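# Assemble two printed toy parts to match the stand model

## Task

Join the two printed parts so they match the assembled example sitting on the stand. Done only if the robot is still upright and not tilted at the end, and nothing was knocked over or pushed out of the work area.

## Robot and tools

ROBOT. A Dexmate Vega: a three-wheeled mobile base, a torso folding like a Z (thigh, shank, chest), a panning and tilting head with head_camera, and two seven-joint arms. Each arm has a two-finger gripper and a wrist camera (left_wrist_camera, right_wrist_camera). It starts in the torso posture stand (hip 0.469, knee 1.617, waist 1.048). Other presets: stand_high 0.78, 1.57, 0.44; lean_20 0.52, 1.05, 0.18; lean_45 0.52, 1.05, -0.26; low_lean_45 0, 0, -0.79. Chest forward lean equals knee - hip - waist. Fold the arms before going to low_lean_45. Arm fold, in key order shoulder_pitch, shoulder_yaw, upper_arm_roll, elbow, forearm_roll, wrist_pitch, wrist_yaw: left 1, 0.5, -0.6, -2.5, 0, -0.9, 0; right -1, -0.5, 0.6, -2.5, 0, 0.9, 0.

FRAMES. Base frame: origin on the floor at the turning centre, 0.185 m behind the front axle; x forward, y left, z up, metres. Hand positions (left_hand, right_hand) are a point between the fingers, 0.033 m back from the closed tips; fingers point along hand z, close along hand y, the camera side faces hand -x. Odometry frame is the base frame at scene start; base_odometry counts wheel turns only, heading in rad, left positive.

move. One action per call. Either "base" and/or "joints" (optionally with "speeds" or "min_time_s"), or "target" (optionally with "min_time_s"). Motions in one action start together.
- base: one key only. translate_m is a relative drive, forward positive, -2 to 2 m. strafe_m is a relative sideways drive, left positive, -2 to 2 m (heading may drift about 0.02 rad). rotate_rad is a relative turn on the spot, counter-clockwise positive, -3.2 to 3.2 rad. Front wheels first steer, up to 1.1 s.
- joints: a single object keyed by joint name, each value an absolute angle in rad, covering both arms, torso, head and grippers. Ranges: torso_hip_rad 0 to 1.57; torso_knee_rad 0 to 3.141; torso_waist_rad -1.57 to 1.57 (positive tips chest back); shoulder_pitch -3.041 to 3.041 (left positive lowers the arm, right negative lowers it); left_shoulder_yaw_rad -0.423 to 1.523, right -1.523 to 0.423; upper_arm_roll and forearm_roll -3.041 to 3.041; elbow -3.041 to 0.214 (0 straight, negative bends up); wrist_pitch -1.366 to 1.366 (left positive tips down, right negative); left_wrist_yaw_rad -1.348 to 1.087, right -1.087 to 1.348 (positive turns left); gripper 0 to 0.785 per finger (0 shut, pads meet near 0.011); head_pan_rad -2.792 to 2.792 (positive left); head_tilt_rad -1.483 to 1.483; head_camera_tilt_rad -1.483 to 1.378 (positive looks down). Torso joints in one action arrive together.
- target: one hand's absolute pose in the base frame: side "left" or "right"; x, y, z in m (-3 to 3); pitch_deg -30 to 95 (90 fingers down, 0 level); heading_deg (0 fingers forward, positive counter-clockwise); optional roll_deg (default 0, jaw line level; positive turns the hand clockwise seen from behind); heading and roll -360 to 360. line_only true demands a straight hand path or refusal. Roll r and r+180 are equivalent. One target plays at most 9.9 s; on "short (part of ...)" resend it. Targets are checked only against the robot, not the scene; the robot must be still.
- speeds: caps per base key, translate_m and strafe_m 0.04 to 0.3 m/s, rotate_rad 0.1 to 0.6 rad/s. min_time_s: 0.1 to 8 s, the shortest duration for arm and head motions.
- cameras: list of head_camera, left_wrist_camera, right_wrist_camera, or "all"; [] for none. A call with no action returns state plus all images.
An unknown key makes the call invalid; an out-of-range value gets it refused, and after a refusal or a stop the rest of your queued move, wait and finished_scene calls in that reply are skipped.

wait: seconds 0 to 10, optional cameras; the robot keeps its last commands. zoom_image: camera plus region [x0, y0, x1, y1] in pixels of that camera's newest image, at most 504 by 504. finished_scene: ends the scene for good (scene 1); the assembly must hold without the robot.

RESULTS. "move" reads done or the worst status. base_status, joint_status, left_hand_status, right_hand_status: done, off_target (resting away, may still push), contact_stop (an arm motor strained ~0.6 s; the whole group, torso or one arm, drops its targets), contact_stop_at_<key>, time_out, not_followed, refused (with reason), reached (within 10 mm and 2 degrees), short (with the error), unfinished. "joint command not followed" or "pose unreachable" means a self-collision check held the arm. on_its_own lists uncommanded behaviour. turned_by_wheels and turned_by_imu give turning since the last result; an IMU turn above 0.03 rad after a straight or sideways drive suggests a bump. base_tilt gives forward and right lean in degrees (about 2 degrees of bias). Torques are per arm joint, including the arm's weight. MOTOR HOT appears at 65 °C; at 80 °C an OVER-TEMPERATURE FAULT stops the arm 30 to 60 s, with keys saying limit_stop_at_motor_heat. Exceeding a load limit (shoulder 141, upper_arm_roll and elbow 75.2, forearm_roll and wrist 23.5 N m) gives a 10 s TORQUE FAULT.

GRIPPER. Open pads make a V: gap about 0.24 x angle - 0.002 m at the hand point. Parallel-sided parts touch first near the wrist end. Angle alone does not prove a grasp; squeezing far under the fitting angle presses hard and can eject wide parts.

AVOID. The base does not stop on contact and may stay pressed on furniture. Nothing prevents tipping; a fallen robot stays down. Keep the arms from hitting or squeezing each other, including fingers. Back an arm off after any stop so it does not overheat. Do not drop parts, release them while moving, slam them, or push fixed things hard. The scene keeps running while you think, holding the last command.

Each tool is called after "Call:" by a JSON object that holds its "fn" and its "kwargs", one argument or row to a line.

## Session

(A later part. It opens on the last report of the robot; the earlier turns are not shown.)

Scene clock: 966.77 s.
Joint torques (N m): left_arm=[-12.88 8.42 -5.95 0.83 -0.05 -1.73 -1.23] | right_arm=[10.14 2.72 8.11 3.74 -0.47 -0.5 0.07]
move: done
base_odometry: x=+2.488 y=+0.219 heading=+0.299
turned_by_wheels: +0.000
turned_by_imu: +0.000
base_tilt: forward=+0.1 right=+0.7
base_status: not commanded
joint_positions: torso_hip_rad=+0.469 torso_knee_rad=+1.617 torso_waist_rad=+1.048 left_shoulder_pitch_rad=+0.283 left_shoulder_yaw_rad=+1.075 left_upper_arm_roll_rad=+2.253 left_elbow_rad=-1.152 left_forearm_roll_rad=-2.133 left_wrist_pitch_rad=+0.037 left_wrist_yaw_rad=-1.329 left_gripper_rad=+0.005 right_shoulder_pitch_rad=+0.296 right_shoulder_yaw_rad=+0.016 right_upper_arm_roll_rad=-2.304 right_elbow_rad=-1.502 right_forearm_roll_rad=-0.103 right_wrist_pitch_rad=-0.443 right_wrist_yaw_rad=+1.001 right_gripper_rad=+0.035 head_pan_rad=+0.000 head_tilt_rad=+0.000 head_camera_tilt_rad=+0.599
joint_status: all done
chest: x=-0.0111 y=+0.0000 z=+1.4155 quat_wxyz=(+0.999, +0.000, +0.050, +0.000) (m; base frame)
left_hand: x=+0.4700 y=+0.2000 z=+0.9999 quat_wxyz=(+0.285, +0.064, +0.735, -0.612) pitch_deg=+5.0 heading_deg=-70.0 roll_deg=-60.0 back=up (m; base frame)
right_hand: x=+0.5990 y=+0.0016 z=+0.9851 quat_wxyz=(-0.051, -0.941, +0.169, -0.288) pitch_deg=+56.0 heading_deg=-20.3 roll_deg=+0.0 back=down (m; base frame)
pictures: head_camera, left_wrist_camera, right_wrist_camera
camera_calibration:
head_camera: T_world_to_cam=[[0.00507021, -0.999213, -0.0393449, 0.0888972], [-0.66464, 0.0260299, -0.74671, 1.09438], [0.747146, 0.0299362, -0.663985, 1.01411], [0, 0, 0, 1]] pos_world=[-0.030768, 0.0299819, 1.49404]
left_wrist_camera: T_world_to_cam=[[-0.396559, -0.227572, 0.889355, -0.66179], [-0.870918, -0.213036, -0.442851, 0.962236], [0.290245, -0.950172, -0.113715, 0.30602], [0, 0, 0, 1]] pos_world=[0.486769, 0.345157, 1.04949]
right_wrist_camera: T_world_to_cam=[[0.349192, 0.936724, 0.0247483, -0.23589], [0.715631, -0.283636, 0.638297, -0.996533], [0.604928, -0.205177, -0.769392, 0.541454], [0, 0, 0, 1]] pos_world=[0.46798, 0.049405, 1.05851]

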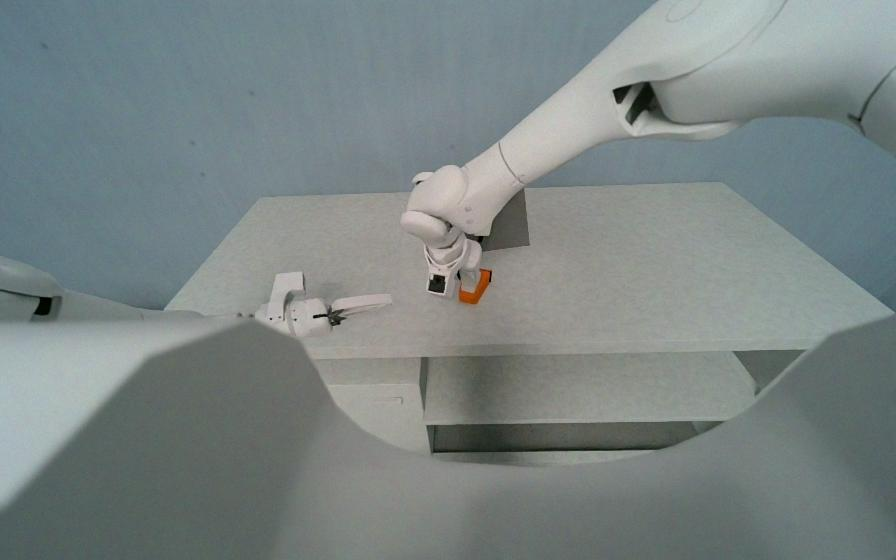

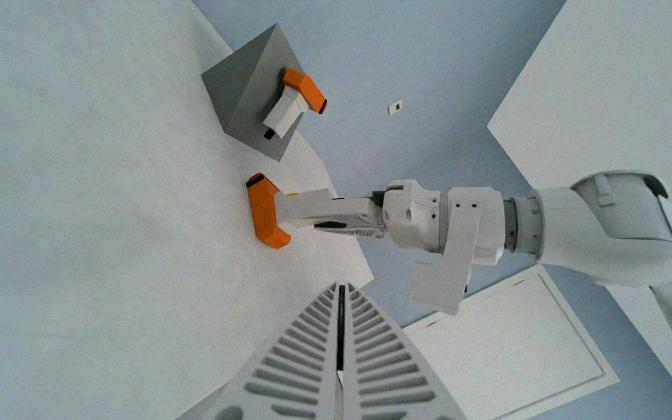

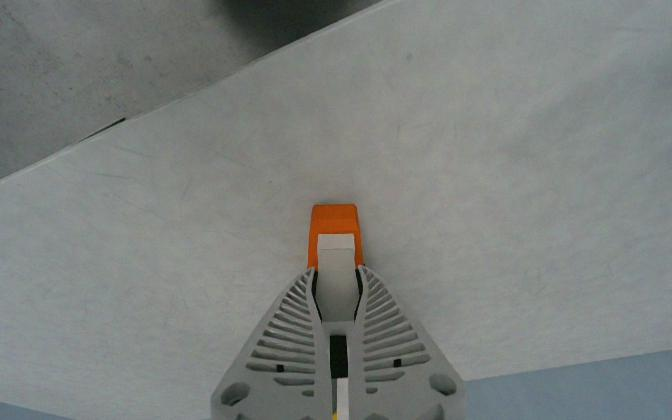

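Call:
{"fn": "move", "kwargs": {
  "target": {"side": "right", "x": 0.599, "y": 0.0016, "z": 0.980, "pitch_deg": 56, "heading_deg": -20.3, "line_only": true},
  "min_time_s": 3,
  "cameras": ["head_camera", "right_wrist_camera", "left_wrist_camera"]
}}

Call:
{"fn": "zoom_image", "kwargs": {
  "camera": "right_wrist_camera",
  "region": [280, 190, 400, 370]
}}

Call:
{"fn": "zoom_image", "kwargs": {
  "camera": "left_wrist_camera",
  "region": [240, 165, 300, 255]
}}

Call:
{"fn": "zoom_image", "kwargs": {
  "camera": "head_camera",
  "region": [445, 260, 505, 310]
}}

Scene clock: 979.13 s.
Joint torques (N m): left_arm=[-12.95 7.8 -2.72 3.53 -0.64 -1.05 -1.17] | right_arm=[4.7 -1.24 -1.47 4.38 -0.53 -0.24 -0.3]
move: done
base_odometry: x=+2.488 y=+0.219 heading=+0.299
turned_by_wheels: +0.000
turned_by_imu: -0.001
base_tilt: forward=+0.1 right=+0.8
base_status: not commanded
joint_positions: torso_hip_rad=+0.469 torso_knee_rad=+1.617 torso_waist_rad=+1.048 left_shoulder_pitch_rad=+0.283 left_shoulder_yaw_rad=+1.075 left_upper_arm_roll_rad=+2.253 left_elbow_rad=-1.152 left_forearm_roll_rad=-2.133 left_wrist_pitch_rad=+0.037 left_wrist_yaw_rad=-1.329 left_gripper_rad=+0.005 right_shoulder_pitch_rad=+0.286 right_shoulder_yaw_rad=+0.020 right_upper_arm_roll_rad=-2.308 right_elbow_rad=-1.493 right_forearm_roll_rad=-0.106 right_wrist_pitch_rad=-0.445 right_wrist_yaw_rad=+0.996 right_gripper_rad=+0.035 head_pan_rad=+0.000 head_tilt_rad=+0.000 head_camera_tilt_rad=+0.599
joint_status: not commanded
chest: x=-0.0114 y=+0.0000 z=+1.4155 quat_wxyz=(+0.999, +0.000, +0.050, +0.000) (m; base frame)
left_hand: x=+0.4698 y=+0.2000 z=+1.0001 quat_wxyz=(+0.286, +0.064, +0.734, -0.612) pitch_deg=+5.0 heading_deg=-70.0 roll_deg=-60.0 back=up (m; base frame)
right_hand: x=+0.5989 y=+0.0019 z=+0.9808 quat_wxyz=(-0.051, -0.941, +0.168, -0.288) pitch_deg=+56.0 heading_deg=-20.2 roll_deg=+0.1 back=down (m; base frame)
right_hand_status: reached (straight line, planned for 3.0 s): 1 mm and 0.1 deg off.
pictures: head_camera, left_wrist_camera, right_wrist_camera
camera_calibration:
head_camera: T_world_to_cam=[[0.00508675, -0.999213, -0.0393418, 0.0888944], [-0.664324, 0.0260292, -0.746991, 1.09461], [0.747427, 0.0299355, -0.663669, 1.01387], [0, 0, 0, 1]] pos_world=[-0.0310664, 0.0299819, 1.49404]
left_wrist_camera: T_world_to_cam=[[-0.396875, -0.227604, 0.889206, -0.661726], [-0.870743, -0.213078, -0.443175, 0.962419], [0.290339, -0.950155, -0.113619, 0.305948], [0, 0, 0, 1]] pos_world=[0.486569, 0.345157, 1.04969]
right_wrist_camera: T_world_to_cam=[[0.348921, 0.93681, 0.0253348, -0.236524], [0.715149, -0.283638, 0.638835, -0.993912], [0.605653, -0.204785, -0.768926, 0.537341], [0, 0, 0, 1]] pos_world=[0.467881, 0.0497058, 1.05411]

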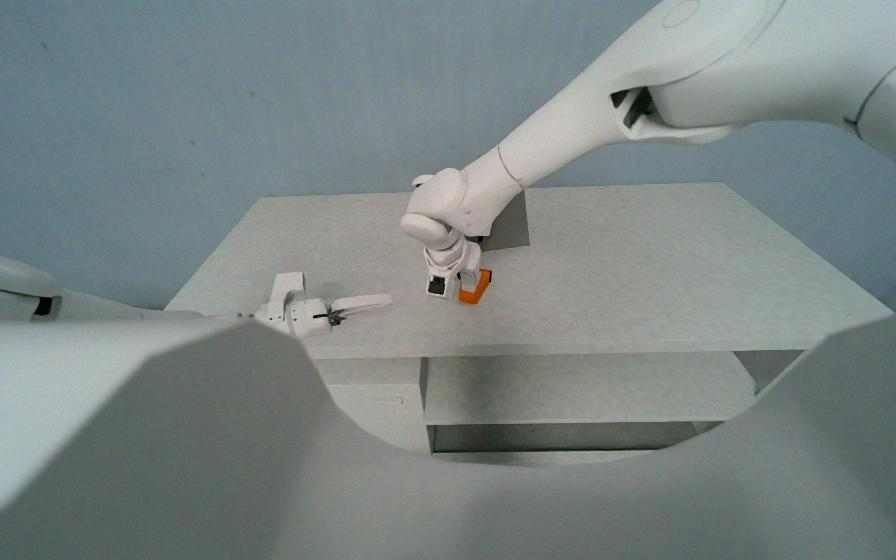

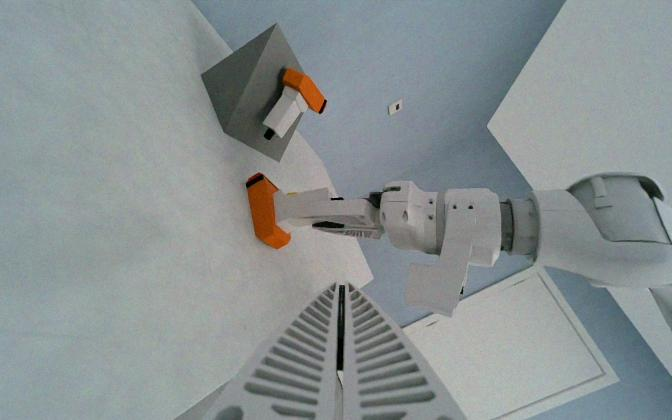

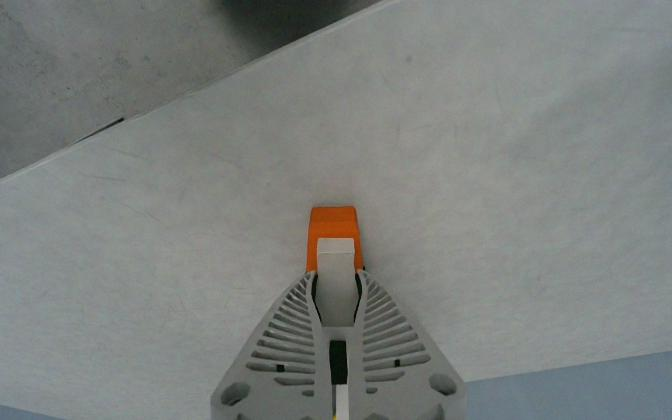

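Scaled by 2.800 from the camera's 672x420 image, which has a finer 960x600 frame.

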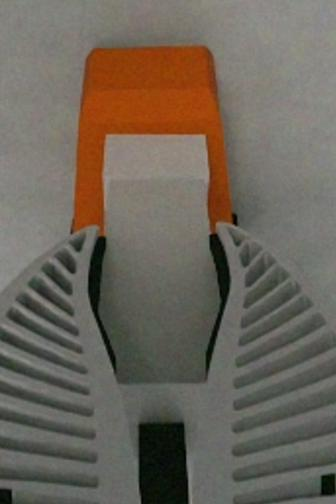

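Scaled by 5.600 from the camera's 672x420 image, which has a finer 960x600 frame.

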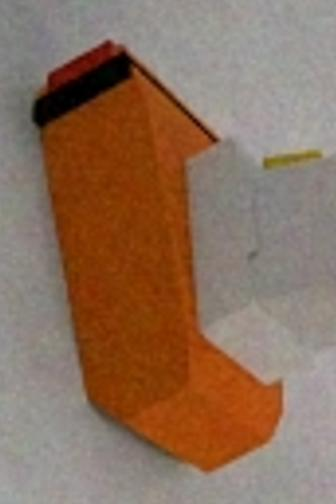

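Scaled by 8.400 from the camera's 896x560 image, which has a finer 960x600 frame.

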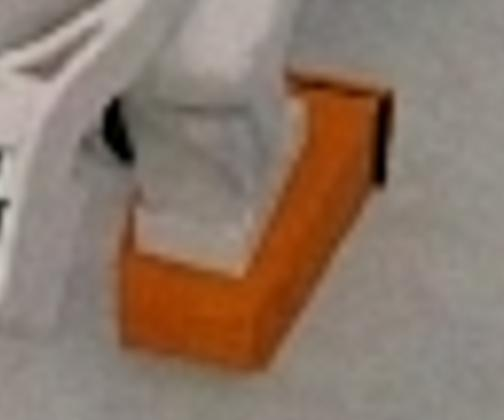

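Call:
{"fn": "move", "kwargs": {
  "joints": {"right_gripper_rad": 0.1},
  "min_time_s": 1.5
}}

Call:
{"fn": "move", "kwargs": {
  "joints": {"right_gripper_rad": 0.38},
  "min_time_s": 2,
  "cameras": ["right_wrist_camera", "left_wrist_camera"]
}}

Call:
{"fn": "zoom_image", "kwargs": {
  "camera": "right_wrist_camera",
  "region": [280, 190, 400, 370]
}}

Call:
{"fn": "zoom_image", "kwargs": {
  "camera": "left_wrist_camera",
  "region": [240, 165, 300, 255]
}}

Scene clock: 997.13 s.
Joint torques (N m): left_arm=[-12.43 4.66 -3.59 2.46 0.29 -1.49 -1.46] | right_arm=[8.52 0.86 3.27 5.94 -0.39 -0.82 0.28]
move: done
base_odometry: x=+2.488 y=+0.219 heading=+0.299
turned_by_wheels: +0.000
turned_by_imu: -0.001
base_tilt: forward=+0.0 right=+0.8
base_status: not commanded
joint_positions: torso_hip_rad=+0.469 torso_knee_rad=+1.617 torso_waist_rad=+1.048 left_shoulder_pitch_rad=+0.283 left_shoulder_yaw_rad=+1.075 left_upper_arm_roll_rad=+2.253 left_elbow_rad=-1.152 left_forearm_roll_rad=-2.133 left_wrist_pitch_rad=+0.037 left_wrist_yaw_rad=-1.329 left_gripper_rad=+0.005 right_shoulder_pitch_rad=+0.286 right_shoulder_yaw_rad=+0.020 right_upper_arm_roll_rad=-2.308 right_elbow_rad=-1.493 right_forearm_roll_rad=-0.106 right_wrist_pitch_rad=-0.445 right_wrist_yaw_rad=+0.996 right_gripper_rad=+0.100 head_pan_rad=+0.000 head_tilt_rad=+0.000 head_camera_tilt_rad=+0.599
joint_status: all done
chest: x=-0.0112 y=+0.0000 z=+1.4155 quat_wxyz=(+0.999, +0.000, +0.050, +0.000) (m; base frame)
left_hand: x=+0.4699 y=+0.2000 z=+1.0000 quat_wxyz=(+0.286, +0.064, +0.735, -0.612) pitch_deg=+5.0 heading_deg=-70.0 roll_deg=-60.0 back=up (m; base frame)
right_hand: x=+0.5990 y=+0.0018 z=+0.9803 quat_wxyz=(-0.051, -0.941, +0.168, -0.288) pitch_deg=+56.0 heading_deg=-20.3 roll_deg=+0.0 back=down (m; base frame)
pictures: none

Scene clock: 997.93 s.
Joint torques (N m): left_arm=[-15.14 6.54 -1.01 2.68 -0.3 -2.2 -0.96] | right_arm=[8.26 0.64 4.9 4.41 -0.76 -0.72 -0.11]
move: done
base_odometry: x=+2.488 y=+0.219 heading=+0.300
turned_by_wheels: +0.000
turned_by_imu: +0.000
base_tilt: forward=+0.0 right=+0.7
base_status: not commanded
joint_positions: torso_hip_rad=+0.469 torso_knee_rad=+1.617 torso_waist_rad=+1.048 left_shoulder_pitch_rad=+0.283 left_shoulder_yaw_rad=+1.075 left_upper_arm_roll_rad=+2.253 left_elbow_rad=-1.152 left_forearm_roll_rad=-2.133 left_wrist_pitch_rad=+0.037 left_wrist_yaw_rad=-1.329 left_gripper_rad=+0.005 right_shoulder_pitch_rad=+0.286 right_shoulder_yaw_rad=+0.020 right_upper_arm_roll_rad=-2.308 right_elbow_rad=-1.493 right_forearm_roll_rad=-0.106 right_wrist_pitch_rad=-0.445 right_wrist_yaw_rad=+0.996 right_gripper_rad=+0.380 head_pan_rad=+0.000 head_tilt_rad=+0.000 head_camera_tilt_rad=+0.599
joint_status: all done
chest: x=-0.0112 y=+0.0000 z=+1.4155 quat_wxyz=(+0.999, +0.000, +0.050, +0.000) (m; base frame)
left_hand: x=+0.4700 y=+0.2000 z=+0.9999 quat_wxyz=(+0.285, +0.064, +0.735, -0.612) pitch_deg=+5.0 heading_deg=-70.0 roll_deg=-60.0 back=up (m; base frame)
right_hand: x=+0.5990 y=+0.0017 z=+0.9801 quat_wxyz=(-0.051, -0.941, +0.168, -0.288) pitch_deg=+56.0 heading_deg=-20.3 roll_deg=+0.0 back=down (m; base frame)
pictures: left_wrist_camera, right_wrist_camera
camera_calibration:
left_wrist_camera: T_world_to_cam=[[-0.396559, -0.227572, 0.889355, -0.66179], [-0.870918, -0.213036, -0.442851, 0.962236], [0.290245, -0.950172, -0.113715, 0.30602], [0, 0, 0, 1]] pos_world=[0.486769, 0.345157, 1.04949]
right_wrist_camera: T_world_to_cam=[[0.349045, 0.936777, 0.0248341, -0.235884], [0.715545, -0.283539, 0.638436, -0.993425], [0.605114, -0.205073, -0.769274, 0.537411], [0, 0, 0, 1]] pos_world=[0.46798, 0.0495052, 1.05351]

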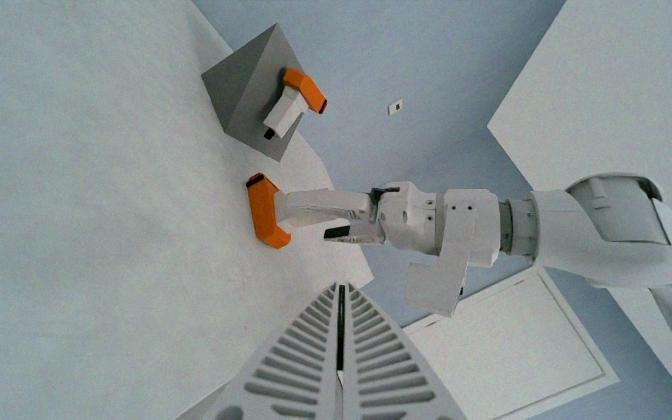

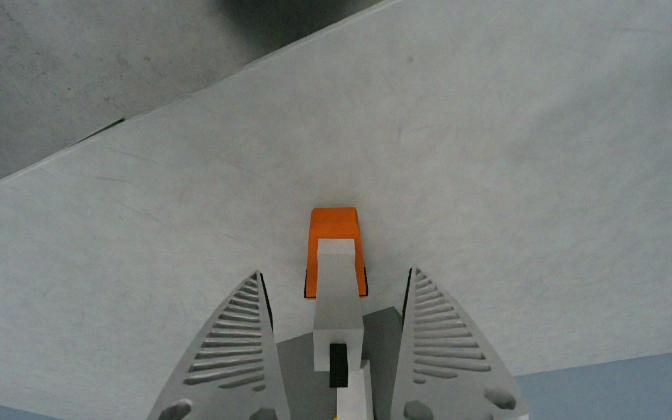

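Scaled by 2.800 from the camera's 672x420 image, which has a finer 960x600 frame.

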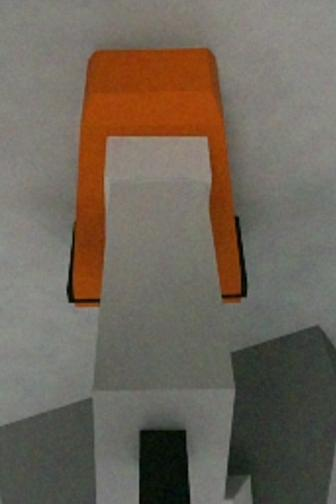

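Scaled by 5.600 from the camera's 672x420 image, which has a finer 960x600 frame.

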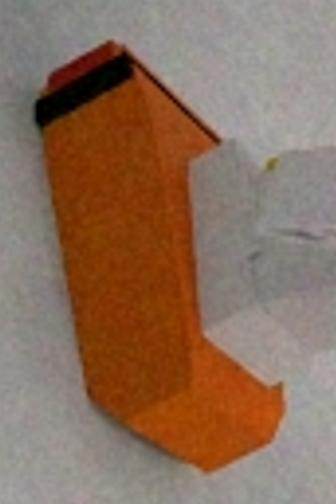

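Call:
{"fn": "move", "kwargs": {
  "target": {"side": "right", "x": 0.5186, "y": 0.031, "z": 1.1106, "pitch_deg": 56, "heading_deg": -20.3, "line_only": true},
  "min_time_s": 3.5,
  "cameras": ["head_camera", "right_wrist_camera", "left_wrist_camera"]
}}

Call:
{"fn": "zoom_image", "kwargs": {
  "camera": "right_wrist_camera",
  "region": [290, 180, 380, 290]
}}

Call:
{"fn": "zoom_image", "kwargs": {
  "camera": "left_wrist_camera",
  "region": [235, 155, 355, 255]
}}

Call:
{"fn": "zoom_image", "kwargs": {
  "camera": "head_camera",
  "region": [445, 170, 545, 310]
}}

Scene clock: 1008.60 s.
Joint torques (N m): left_arm=[-18.16 7.01 -4.99 1.25 -0.11 -1.2 -1.43] | right_arm=[20.97 -7.55 8.97 2 -0.88 -0.55 -0.21]
move: done
base_odometry: x=+2.488 y=+0.219 heading=+0.299
turned_by_wheels: +0.000
turned_by_imu: -0.002
base_tilt: forward=+0.1 right=+0.8
base_status: not commanded
joint_positions: torso_hip_rad=+0.469 torso_knee_rad=+1.617 torso_waist_rad=+1.048 left_shoulder_pitch_rad=+0.283 left_shoulder_yaw_rad=+1.075 left_upper_arm_roll_rad=+2.253 left_elbow_rad=-1.152 left_forearm_roll_rad=-2.133 left_wrist_pitch_rad=+0.037 left_wrist_yaw_rad=-1.329 left_gripper_rad=+0.005 right_shoulder_pitch_rad=+0.570 right_shoulder_yaw_rad=-0.039 right_upper_arm_roll_rad=-2.131 right_elbow_rad=-1.879 right_forearm_roll_rad=+0.012 right_wrist_pitch_rad=-0.602 right_wrist_yaw_rad=+1.184 right_gripper_rad=+0.380 head_pan_rad=+0.000 head_tilt_rad=+0.000 head_camera_tilt_rad=+0.599
joint_status: not commanded
chest: x=-0.0111 y=+0.0000 z=+1.4155 quat_wxyz=(+0.999, +0.000, +0.050, +0.000) (m; base frame)
left_hand: x=+0.4700 y=+0.2000 z=+0.9999 quat_wxyz=(+0.285, +0.064, +0.735, -0.612) pitch_deg=+5.0 heading_deg=-70.0 roll_deg=-60.0 back=up (m; base frame)
right_hand: x=+0.5199 y=+0.0305 z=+1.1082 quat_wxyz=(-0.052, -0.941, +0.169, -0.288) pitch_deg=+56.0 heading_deg=-20.3 roll_deg=+0.0 back=down (m; base frame)
right_hand_status: reached (straight line, planned for 3.5 s): 3 mm and 0.0 deg off.
pictures: head_camera, left_wrist_camera, right_wrist_camera
camera_calibration:
head_camera: T_world_to_cam=[[0.00507015, -0.999213, -0.0393442, 0.0888961], [-0.664591, 0.0260314, -0.746754, 1.09445], [0.74719, 0.0299339, -0.663936, 1.01404], [0, 0, 0, 1]] pos_world=[-0.0307677, 0.0299819, 1.49404]
left_wrist_camera: T_world_to_cam=[[-0.396559, -0.227572, 0.889355, -0.66179], [-0.870918, -0.213036, -0.442851, 0.962236], [0.290245, -0.950172, -0.113715, 0.30602], [0, 0, 0, 1]] pos_world=[0.486769, 0.345157, 1.04949]
right_wrist_camera: T_world_to_cam=[[0.349392, 0.936657, 0.024489, -0.238281], [0.715886, -0.28372, 0.637973, -1.01006], [0.60451, -0.205371, -0.769669, 0.690411], [0, 0, 0, 1]] pos_world=[0.388979, 0.0784046, 1.18161]

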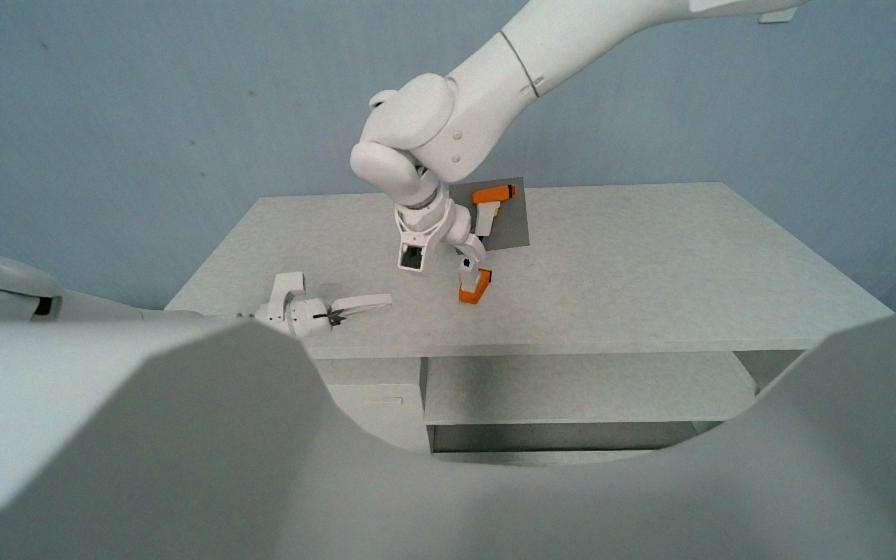

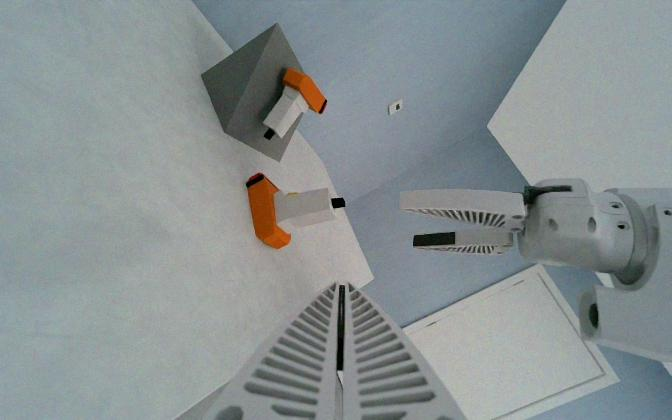

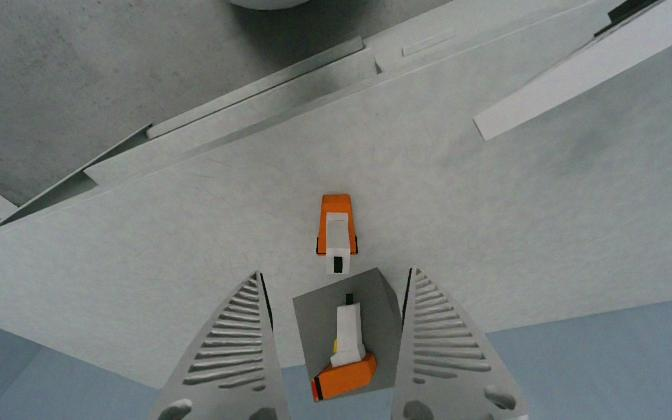

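Scaled by 4.582 from the camera's 672x420 image, which has a finer 960x600 frame.

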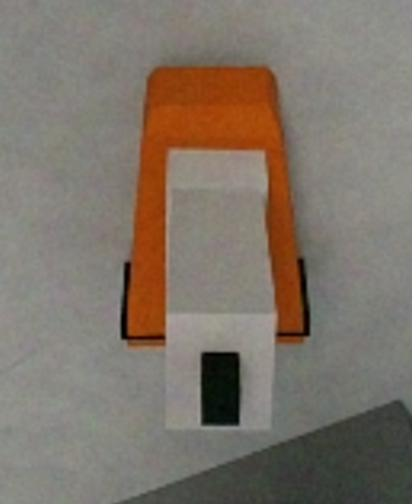

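Scaled by 4.200 from the camera's 672x420 image, which has a finer 960x600 frame.

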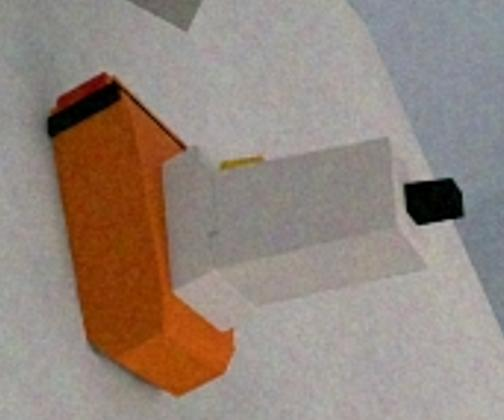

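Scaled by 3.600 from the camera's 896x560 image, which has a finer 960x600 frame.

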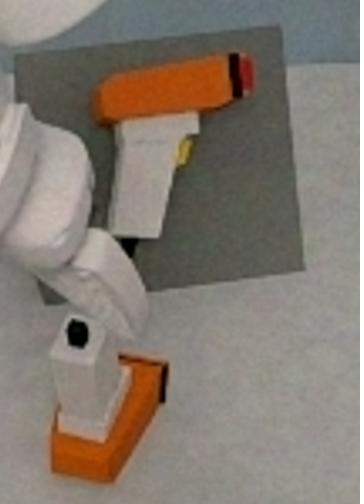

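Call:
{"fn": "zoom_image", "kwargs": {
  "camera": "left_wrist_camera",
  "region": [245, 170, 285, 210]
}}

Call:
{"fn": "zoom_image", "kwargs": {
  "camera": "left_wrist_camera",
  "region": [255, 205, 295, 250]
}}

Call:
{"fn": "zoom_image", "kwargs": {
  "camera": "right_wrist_camera",
  "region": [312, 188, 362, 238]
}}

Scaled by 12.600 from the camera's 672x420 image, which has a finer 960x600 frame.

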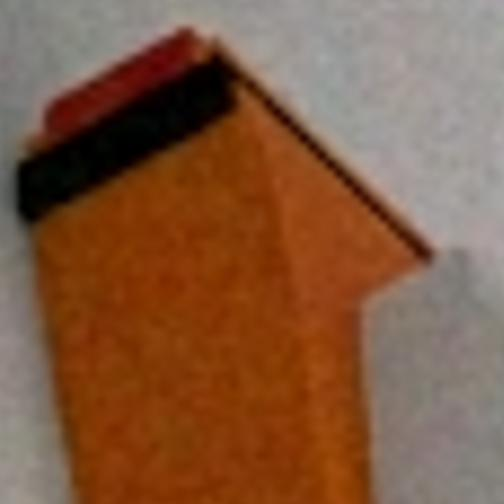

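Scaled by 11.200 from the camera's 672x420 image, which has a finer 960x600 frame.

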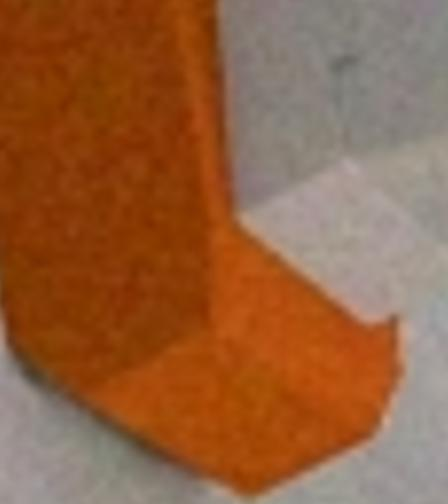

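Scaled by 10.080 from the camera's 672x420 image, which has a finer 960x600 frame.

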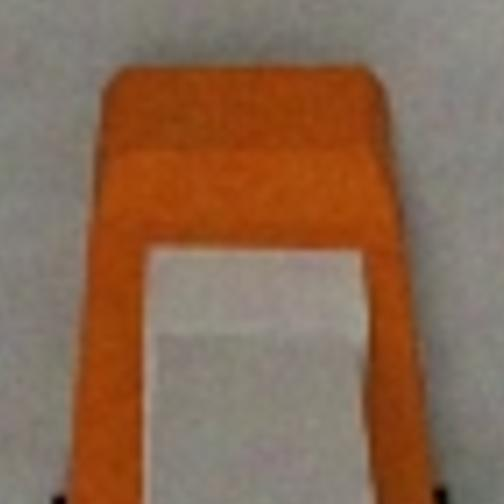

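Call:
{"fn": "move", "kwargs": {
  "target": {"side": "right", "x": 0.45, "y": 0.06, "z": 1.04, "pitch_deg": 8, "heading_deg": -20, "line_only": true},
  "min_time_s": 3,
  "cameras": ["head_camera", "right_wrist_camera", "left_wrist_camera"]
}}

Scene clock: 1078.27 s.
Joint torques (N m): left_arm=[-13.41 5.41 -4.11 2.42 -0.37 -0.21 -1.38] | right_arm=[23.76 -7.02 11.82 1.13 -0.54 -0.02 0.25]
move: refused
base_odometry: x=+2.488 y=+0.219 heading=+0.300
turned_by_wheels: +0.000
turned_by_imu: -0.001
base_tilt: forward=+0.0 right=+0.8
base_status: not commanded
joint_positions: torso_hip_rad=+0.469 torso_knee_rad=+1.617 torso_waist_rad=+1.048 left_shoulder_pitch_rad=+0.283 left_shoulder_yaw_rad=+1.075 left_upper_arm_roll_rad=+2.253 left_elbow_rad=-1.152 left_forearm_roll_rad=-2.133 left_wrist_pitch_rad=+0.037 left_wrist_yaw_rad=-1.329 left_gripper_rad=+0.005 right_shoulder_pitch_rad=+0.575 right_shoulder_yaw_rad=-0.040 right_upper_arm_roll_rad=-2.128 right_elbow_rad=-1.884 right_forearm_roll_rad=+0.014 right_wrist_pitch_rad=-0.604 right_wrist_yaw_rad=+1.187 right_gripper_rad=+0.380 head_pan_rad=+0.000 head_tilt_rad=+0.000 head_camera_tilt_rad=+0.599
joint_status: not commanded
chest: x=-0.0111 y=+0.0000 z=+1.4155 quat_wxyz=(+0.999, +0.000, +0.050, +0.000) (m; base frame)
left_hand: x=+0.4700 y=+0.2000 z=+0.9999 quat_wxyz=(+0.285, +0.064, +0.735, -0.612) pitch_deg=+5.0 heading_deg=-70.0 roll_deg=-60.0 back=up (m; base frame)
right_hand: x=+0.5185 y=+0.0309 z=+1.1103 quat_wxyz=(-0.052, -0.941, +0.168, -0.288) pitch_deg=+56.0 heading_deg=-20.3 roll_deg=+0.0 back=down (m; base frame)
right_hand_status: refused: the best posture that gets there brings the right forearm into the chest, as the model's coarse spheres have them (needs 2.6 cm clear). Nothing moved.
pictures: head_camera, left_wrist_camera, right_wrist_camera
camera_calibration:
head_camera: T_world_to_cam=[[0.00507015, -0.999213, -0.0393442, 0.0888961], [-0.664591, 0.0260314, -0.746754, 1.09445], [0.74719, 0.0299339, -0.663936, 1.01404], [0, 0, 0, 1]] pos_world=[-0.0307677, 0.0299819, 1.49404]
left_wrist_camera: T_world_to_cam=[[-0.396559, -0.227572, 0.889355, -0.66179], [-0.870918, -0.213036, -0.442851, 0.962236], [0.290245, -0.950172, -0.113715, 0.30602], [0, 0, 0, 1]] pos_world=[0.486769, 0.345157, 1.04949]
right_wrist_camera: T_world_to_cam=[[0.349155, 0.936752, 0.0242021, -0.2377], [0.715918, -0.28333, 0.638111, -1.01052], [0.604609, -0.205473, -0.769564, 0.69278], [0, 0, 0, 1]] pos_world=[0.387579, 0.0787045, 1.18371]

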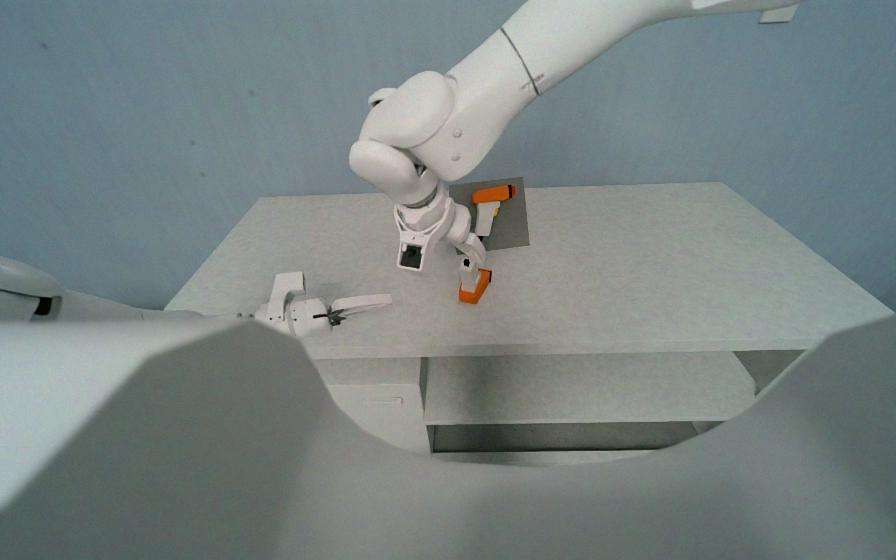

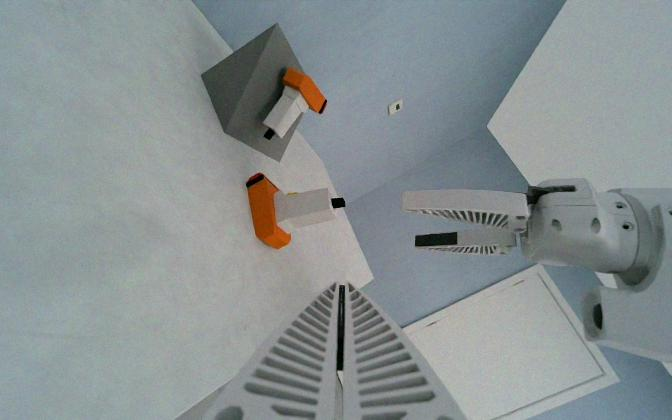

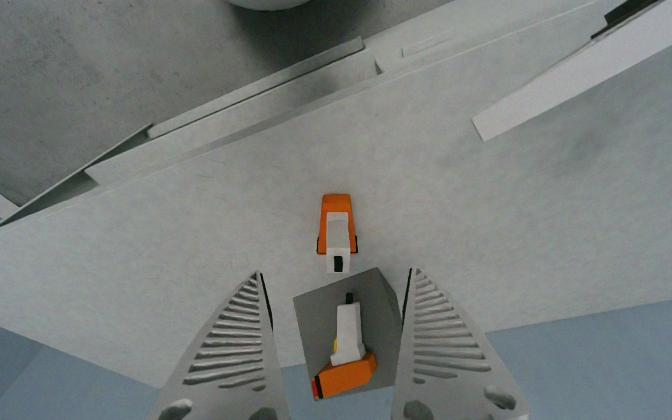

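Call:
{"fn": "move", "kwargs": {
  "target": {"side": "left", "x": 0.50, "y": 0.13, "z": 0.965, "pitch_deg": 5, "heading_deg": -60, "roll_deg": -115, "line_only": true},
  "min_time_s": 3,
  "cameras": ["left_wrist_camera"]
}}

Scene clock: 1088.83 s.
Joint torques (N m): left_arm=[-4.83 0.37 -13.17 4.18 -0.07 -0.48 -1.02] | right_arm=[19.33 -7.17 12.08 0.45 -0.21 -1.26 -0.03]
move: done
base_odometry: x=+2.488 y=+0.219 heading=+0.299
turned_by_wheels: +0.000
turned_by_imu: -0.002
base_tilt: forward=+0.0 right=+0.8
base_status: not commanded
joint_positions: torso_hip_rad=+0.469 torso_knee_rad=+1.617 torso_waist_rad=+1.048 left_shoulder_pitch_rad=+0.373 left_shoulder_yaw_rad=+0.897 left_upper_arm_roll_rad=+2.228 left_elbow_rad=-1.058 left_forearm_roll_rad=-2.821 left_wrist_pitch_rad=+0.813 left_wrist_yaw_rad=-1.004 left_gripper_rad=+0.005 right_shoulder_pitch_rad=+0.575 right_shoulder_yaw_rad=-0.040 right_upper_arm_roll_rad=-2.128 right_elbow_rad=-1.884 right_forearm_roll_rad=+0.014 right_wrist_pitch_rad=-0.604 right_wrist_yaw_rad=+1.187 right_gripper_rad=+0.380 head_pan_rad=+0.000 head_tilt_rad=+0.000 head_camera_tilt_rad=+0.599
joint_status: not commanded
chest: x=-0.0111 y=+0.0000 z=+1.4155 quat_wxyz=(+0.999, +0.000, +0.050, +0.000) (m; base frame)
left_hand: x=+0.4999 y=+0.1306 z=+0.9649 quat_wxyz=(+0.031, -0.339, +0.655, -0.675) pitch_deg=+5.0 heading_deg=-60.0 roll_deg=+65.3 back=down (m; base frame)
left_hand_status: reached (straight line, planned for 3.0 s): 1 mm and 0.3 deg off.
right_hand: x=+0.5185 y=+0.0309 z=+1.1103 quat_wxyz=(-0.052, -0.941, +0.168, -0.288) pitch_deg=+56.0 heading_deg=-20.3 roll_deg=+0.0 back=down (m; base frame)
pictures: left_wrist_camera
camera_calibration:
left_wrist_camera: T_world_to_cam=[[0.444218, 0.166345, 0.880341, -1.09754], [-0.773002, -0.425586, 0.470472, 0.0556048], [0.452922, -0.889497, -0.0604683, 0.0868284], [0, 0, 0, 1]] pos_world=[0.491205, 0.283469, 0.945301]

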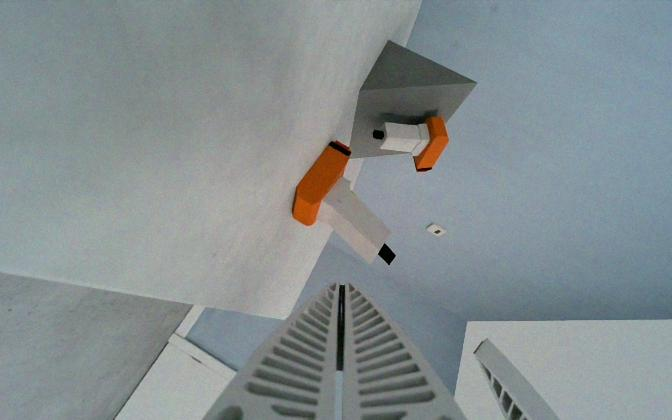

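Call:
{"fn": "move", "kwargs": {
  "target": {"side": "left", "x": 0.50, "y": 0.12, "z": 0.97, "pitch_deg": 5, "heading_deg": -55, "roll_deg": -140, "line_only": true},
  "min_time_s": 3,
  "cameras": ["left_wrist_camera"]
}}

Scene clock: 1093.37 s.
Joint torques (N m): left_arm=[-6.23 2.16 -8.36 5.01 -0.58 0.99 -1.06] | right_arm=[22.94 -5.91 11.72 1.78 -0.71 -0.6 0.55]
move: refused
base_odometry: x=+2.488 y=+0.219 heading=+0.300
turned_by_wheels: +0.000
turned_by_imu: -0.001
base_tilt: forward=+0.1 right=+0.8
base_status: not commanded
joint_positions: torso_hip_rad=+0.469 torso_knee_rad=+1.617 torso_waist_rad=+1.048 left_shoulder_pitch_rad=+0.374 left_shoulder_yaw_rad=+0.896 left_upper_arm_roll_rad=+2.228 left_elbow_rad=-1.057 left_forearm_roll_rad=-2.826 left_wrist_pitch_rad=+0.817 left_wrist_yaw_rad=-1.001 left_gripper_rad=+0.005 right_shoulder_pitch_rad=+0.575 right_shoulder_yaw_rad=-0.040 right_upper_arm_roll_rad=-2.128 right_elbow_rad=-1.884 right_forearm_roll_rad=+0.014 right_wrist_pitch_rad=-0.604 right_wrist_yaw_rad=+1.187 right_gripper_rad=+0.380 head_pan_rad=+0.000 head_tilt_rad=+0.000 head_camera_tilt_rad=+0.599
joint_status: not commanded
chest: x=-0.0111 y=+0.0000 z=+1.4155 quat_wxyz=(+0.999, +0.000, +0.050, +0.000) (m; base frame)
left_hand: x=+0.4999 y=+0.1301 z=+0.9649 quat_wxyz=(+0.029, -0.340, +0.654, -0.675) pitch_deg=+5.0 heading_deg=-60.0 roll_deg=+65.0 back=down (m; base frame)
left_hand_status: refused: you asked line_only, and the move would not run on a straight line (no straight line was possible) but on a checked arc of 8.6 s: over the whole arc the hand travels 0.85 m to end 0.01 m from its start, up to 0.33 m off the straight line; left_forearm_roll_rad turns most, 2.64 rad; on the way or at its end the hand turns up to 154 deg from its attitude at the start. Nothing moved.
right_hand: x=+0.5185 y=+0.0309 z=+1.1103 quat_wxyz=(-0.052, -0.941, +0.168, -0.288) pitch_deg=+56.0 heading_deg=-20.3 roll_deg=+0.0 back=down (m; base frame)
pictures: left_wrist_camera
camera_calibration:
left_wrist_camera: T_world_to_cam=[[0.448157, 0.169345, 0.877769, -1.09744], [-0.770437, -0.424847, 0.475322, 0.0492884], [0.453411, -0.889285, -0.0599286, 0.0855571], [0, 0, 0, 1]] pos_world=[0.491008, 0.282871, 0.945]

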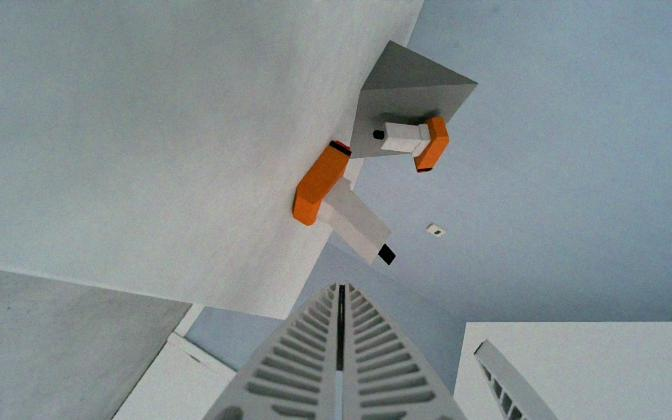

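Call:
{"fn": "move", "kwargs": {
  "target": {"side": "left", "x": 0.51, "y": 0.11, "z": 0.945, "pitch_deg": 3, "heading_deg": -60, "roll_deg": -117, "line_only": true},
  "min_time_s": 3,
  "cameras": ["left_wrist_camera", "head_camera"]
}}

Call:
{"fn": "zoom_image", "kwargs": {
  "camera": "left_wrist_camera",
  "region": [280, 120, 380, 240]
}}

Scene clock: 1104.43 s.
Joint torques (N m): left_arm=[-5.18 1.07 -9.93 5.69 -1.33 0.27 -1.6] | right_arm=[19.64 -3.6 10.26 3.05 -0.28 -1.26 0.63]
move: done
base_odometry: x=+2.488 y=+0.219 heading=+0.299
turned_by_wheels: +0.000
turned_by_imu: -0.002
base_tilt: forward=+0.0 right=+0.8
base_status: not commanded
joint_positions: torso_hip_rad=+0.469 torso_knee_rad=+1.617 torso_waist_rad=+1.048 left_shoulder_pitch_rad=+0.484 left_shoulder_yaw_rad=+0.726 left_upper_arm_roll_rad=+2.193 left_elbow_rad=-0.799 left_forearm_roll_rad=-2.851 left_wrist_pitch_rad=+0.924 left_wrist_yaw_rad=-1.079 left_gripper_rad=+0.005 right_shoulder_pitch_rad=+0.575 right_shoulder_yaw_rad=-0.040 right_upper_arm_roll_rad=-2.128 right_elbow_rad=-1.884 right_forearm_roll_rad=+0.014 right_wrist_pitch_rad=-0.604 right_wrist_yaw_rad=+1.187 right_gripper_rad=+0.380 head_pan_rad=+0.000 head_tilt_rad=+0.000 head_camera_tilt_rad=+0.599
joint_status: not commanded
chest: x=-0.0111 y=+0.0000 z=+1.4155 quat_wxyz=(+0.999, +0.000, +0.050, +0.000) (m; base frame)
left_hand: x=+0.5097 y=+0.1105 z=+0.9452 quat_wxyz=(+0.018, -0.346, +0.638, -0.688) pitch_deg=+3.1 heading_deg=-60.0 roll_deg=+63.0 back=down (m; base frame)
left_hand_status: reached (straight line, planned for 3.0 s): 1 mm and 0.1 deg off.
right_hand: x=+0.5185 y=+0.0309 z=+1.1103 quat_wxyz=(-0.052, -0.941, +0.168, -0.288) pitch_deg=+56.0 heading_deg=-20.3 roll_deg=+0.0 back=down (m; base frame)
pictures: head_camera, left_wrist_camera
camera_calibration:
head_camera: T_world_to_cam=[[0.00507015, -0.999213, -0.0393442, 0.0888961], [-0.664591, 0.0260314, -0.746754, 1.09445], [0.74719, 0.0299339, -0.663936, 1.01404], [0, 0, 0, 1]] pos_world=[-0.0307677, 0.0299819, 1.49404]
left_wrist_camera: T_world_to_cam=[[0.458594, 0.210652, 0.863317, -1.07742], [-0.763444, -0.403812, 0.504073, 0.024816], [0.454802, -0.890259, -0.024365, 0.0282099], [0, 0, 0, 1]] pos_world=[0.500217, 0.262097, 0.918337]

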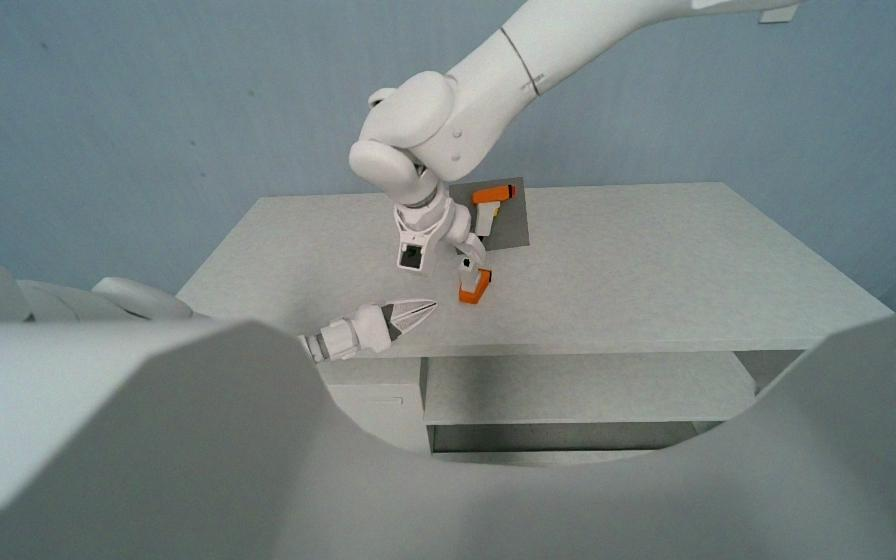

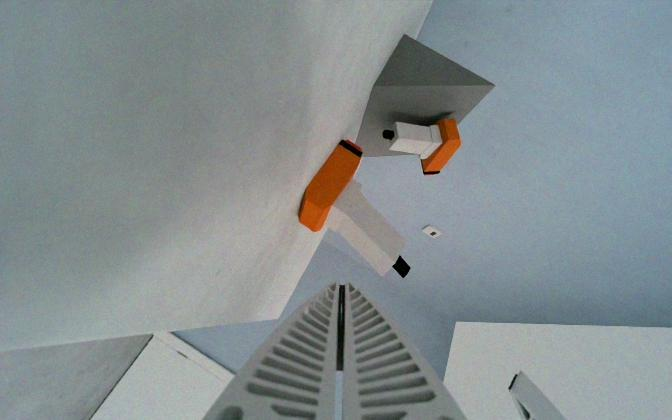

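Scaled by 4.200 from the camera's 672x420 image, which has a finer 960x600 frame.

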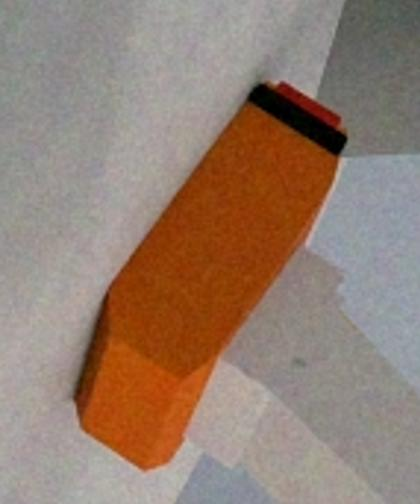

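Call:
{"fn": "zoom_image", "kwargs": {
  "camera": "left_wrist_camera",
  "region": [320, 155, 370, 235]
}}

Call:
{"fn": "zoom_image", "kwargs": {
  "camera": "left_wrist_camera",
  "region": [325, 165, 355, 215]
}}

Scaled by 6.300 from the camera's 672x420 image, which has a finer 960x600 frame.

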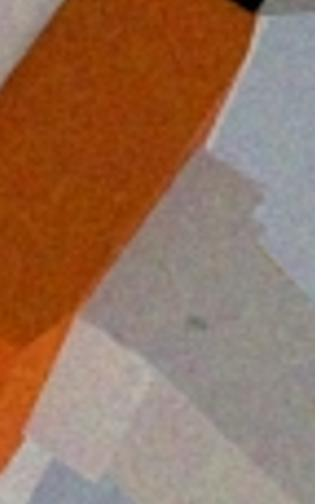

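Scaled by 10.080 from the camera's 672x420 image, which has a finer 960x600 frame.

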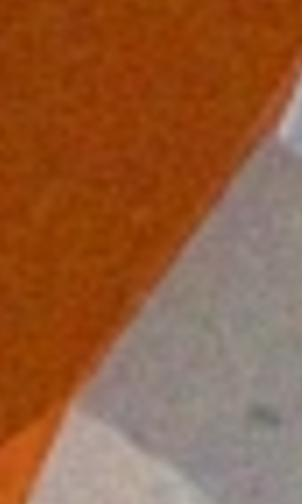

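Call:
{"fn": "finished_scene", "kwargs": {
  "scene": 1
}}

The scene is finished: the task was done.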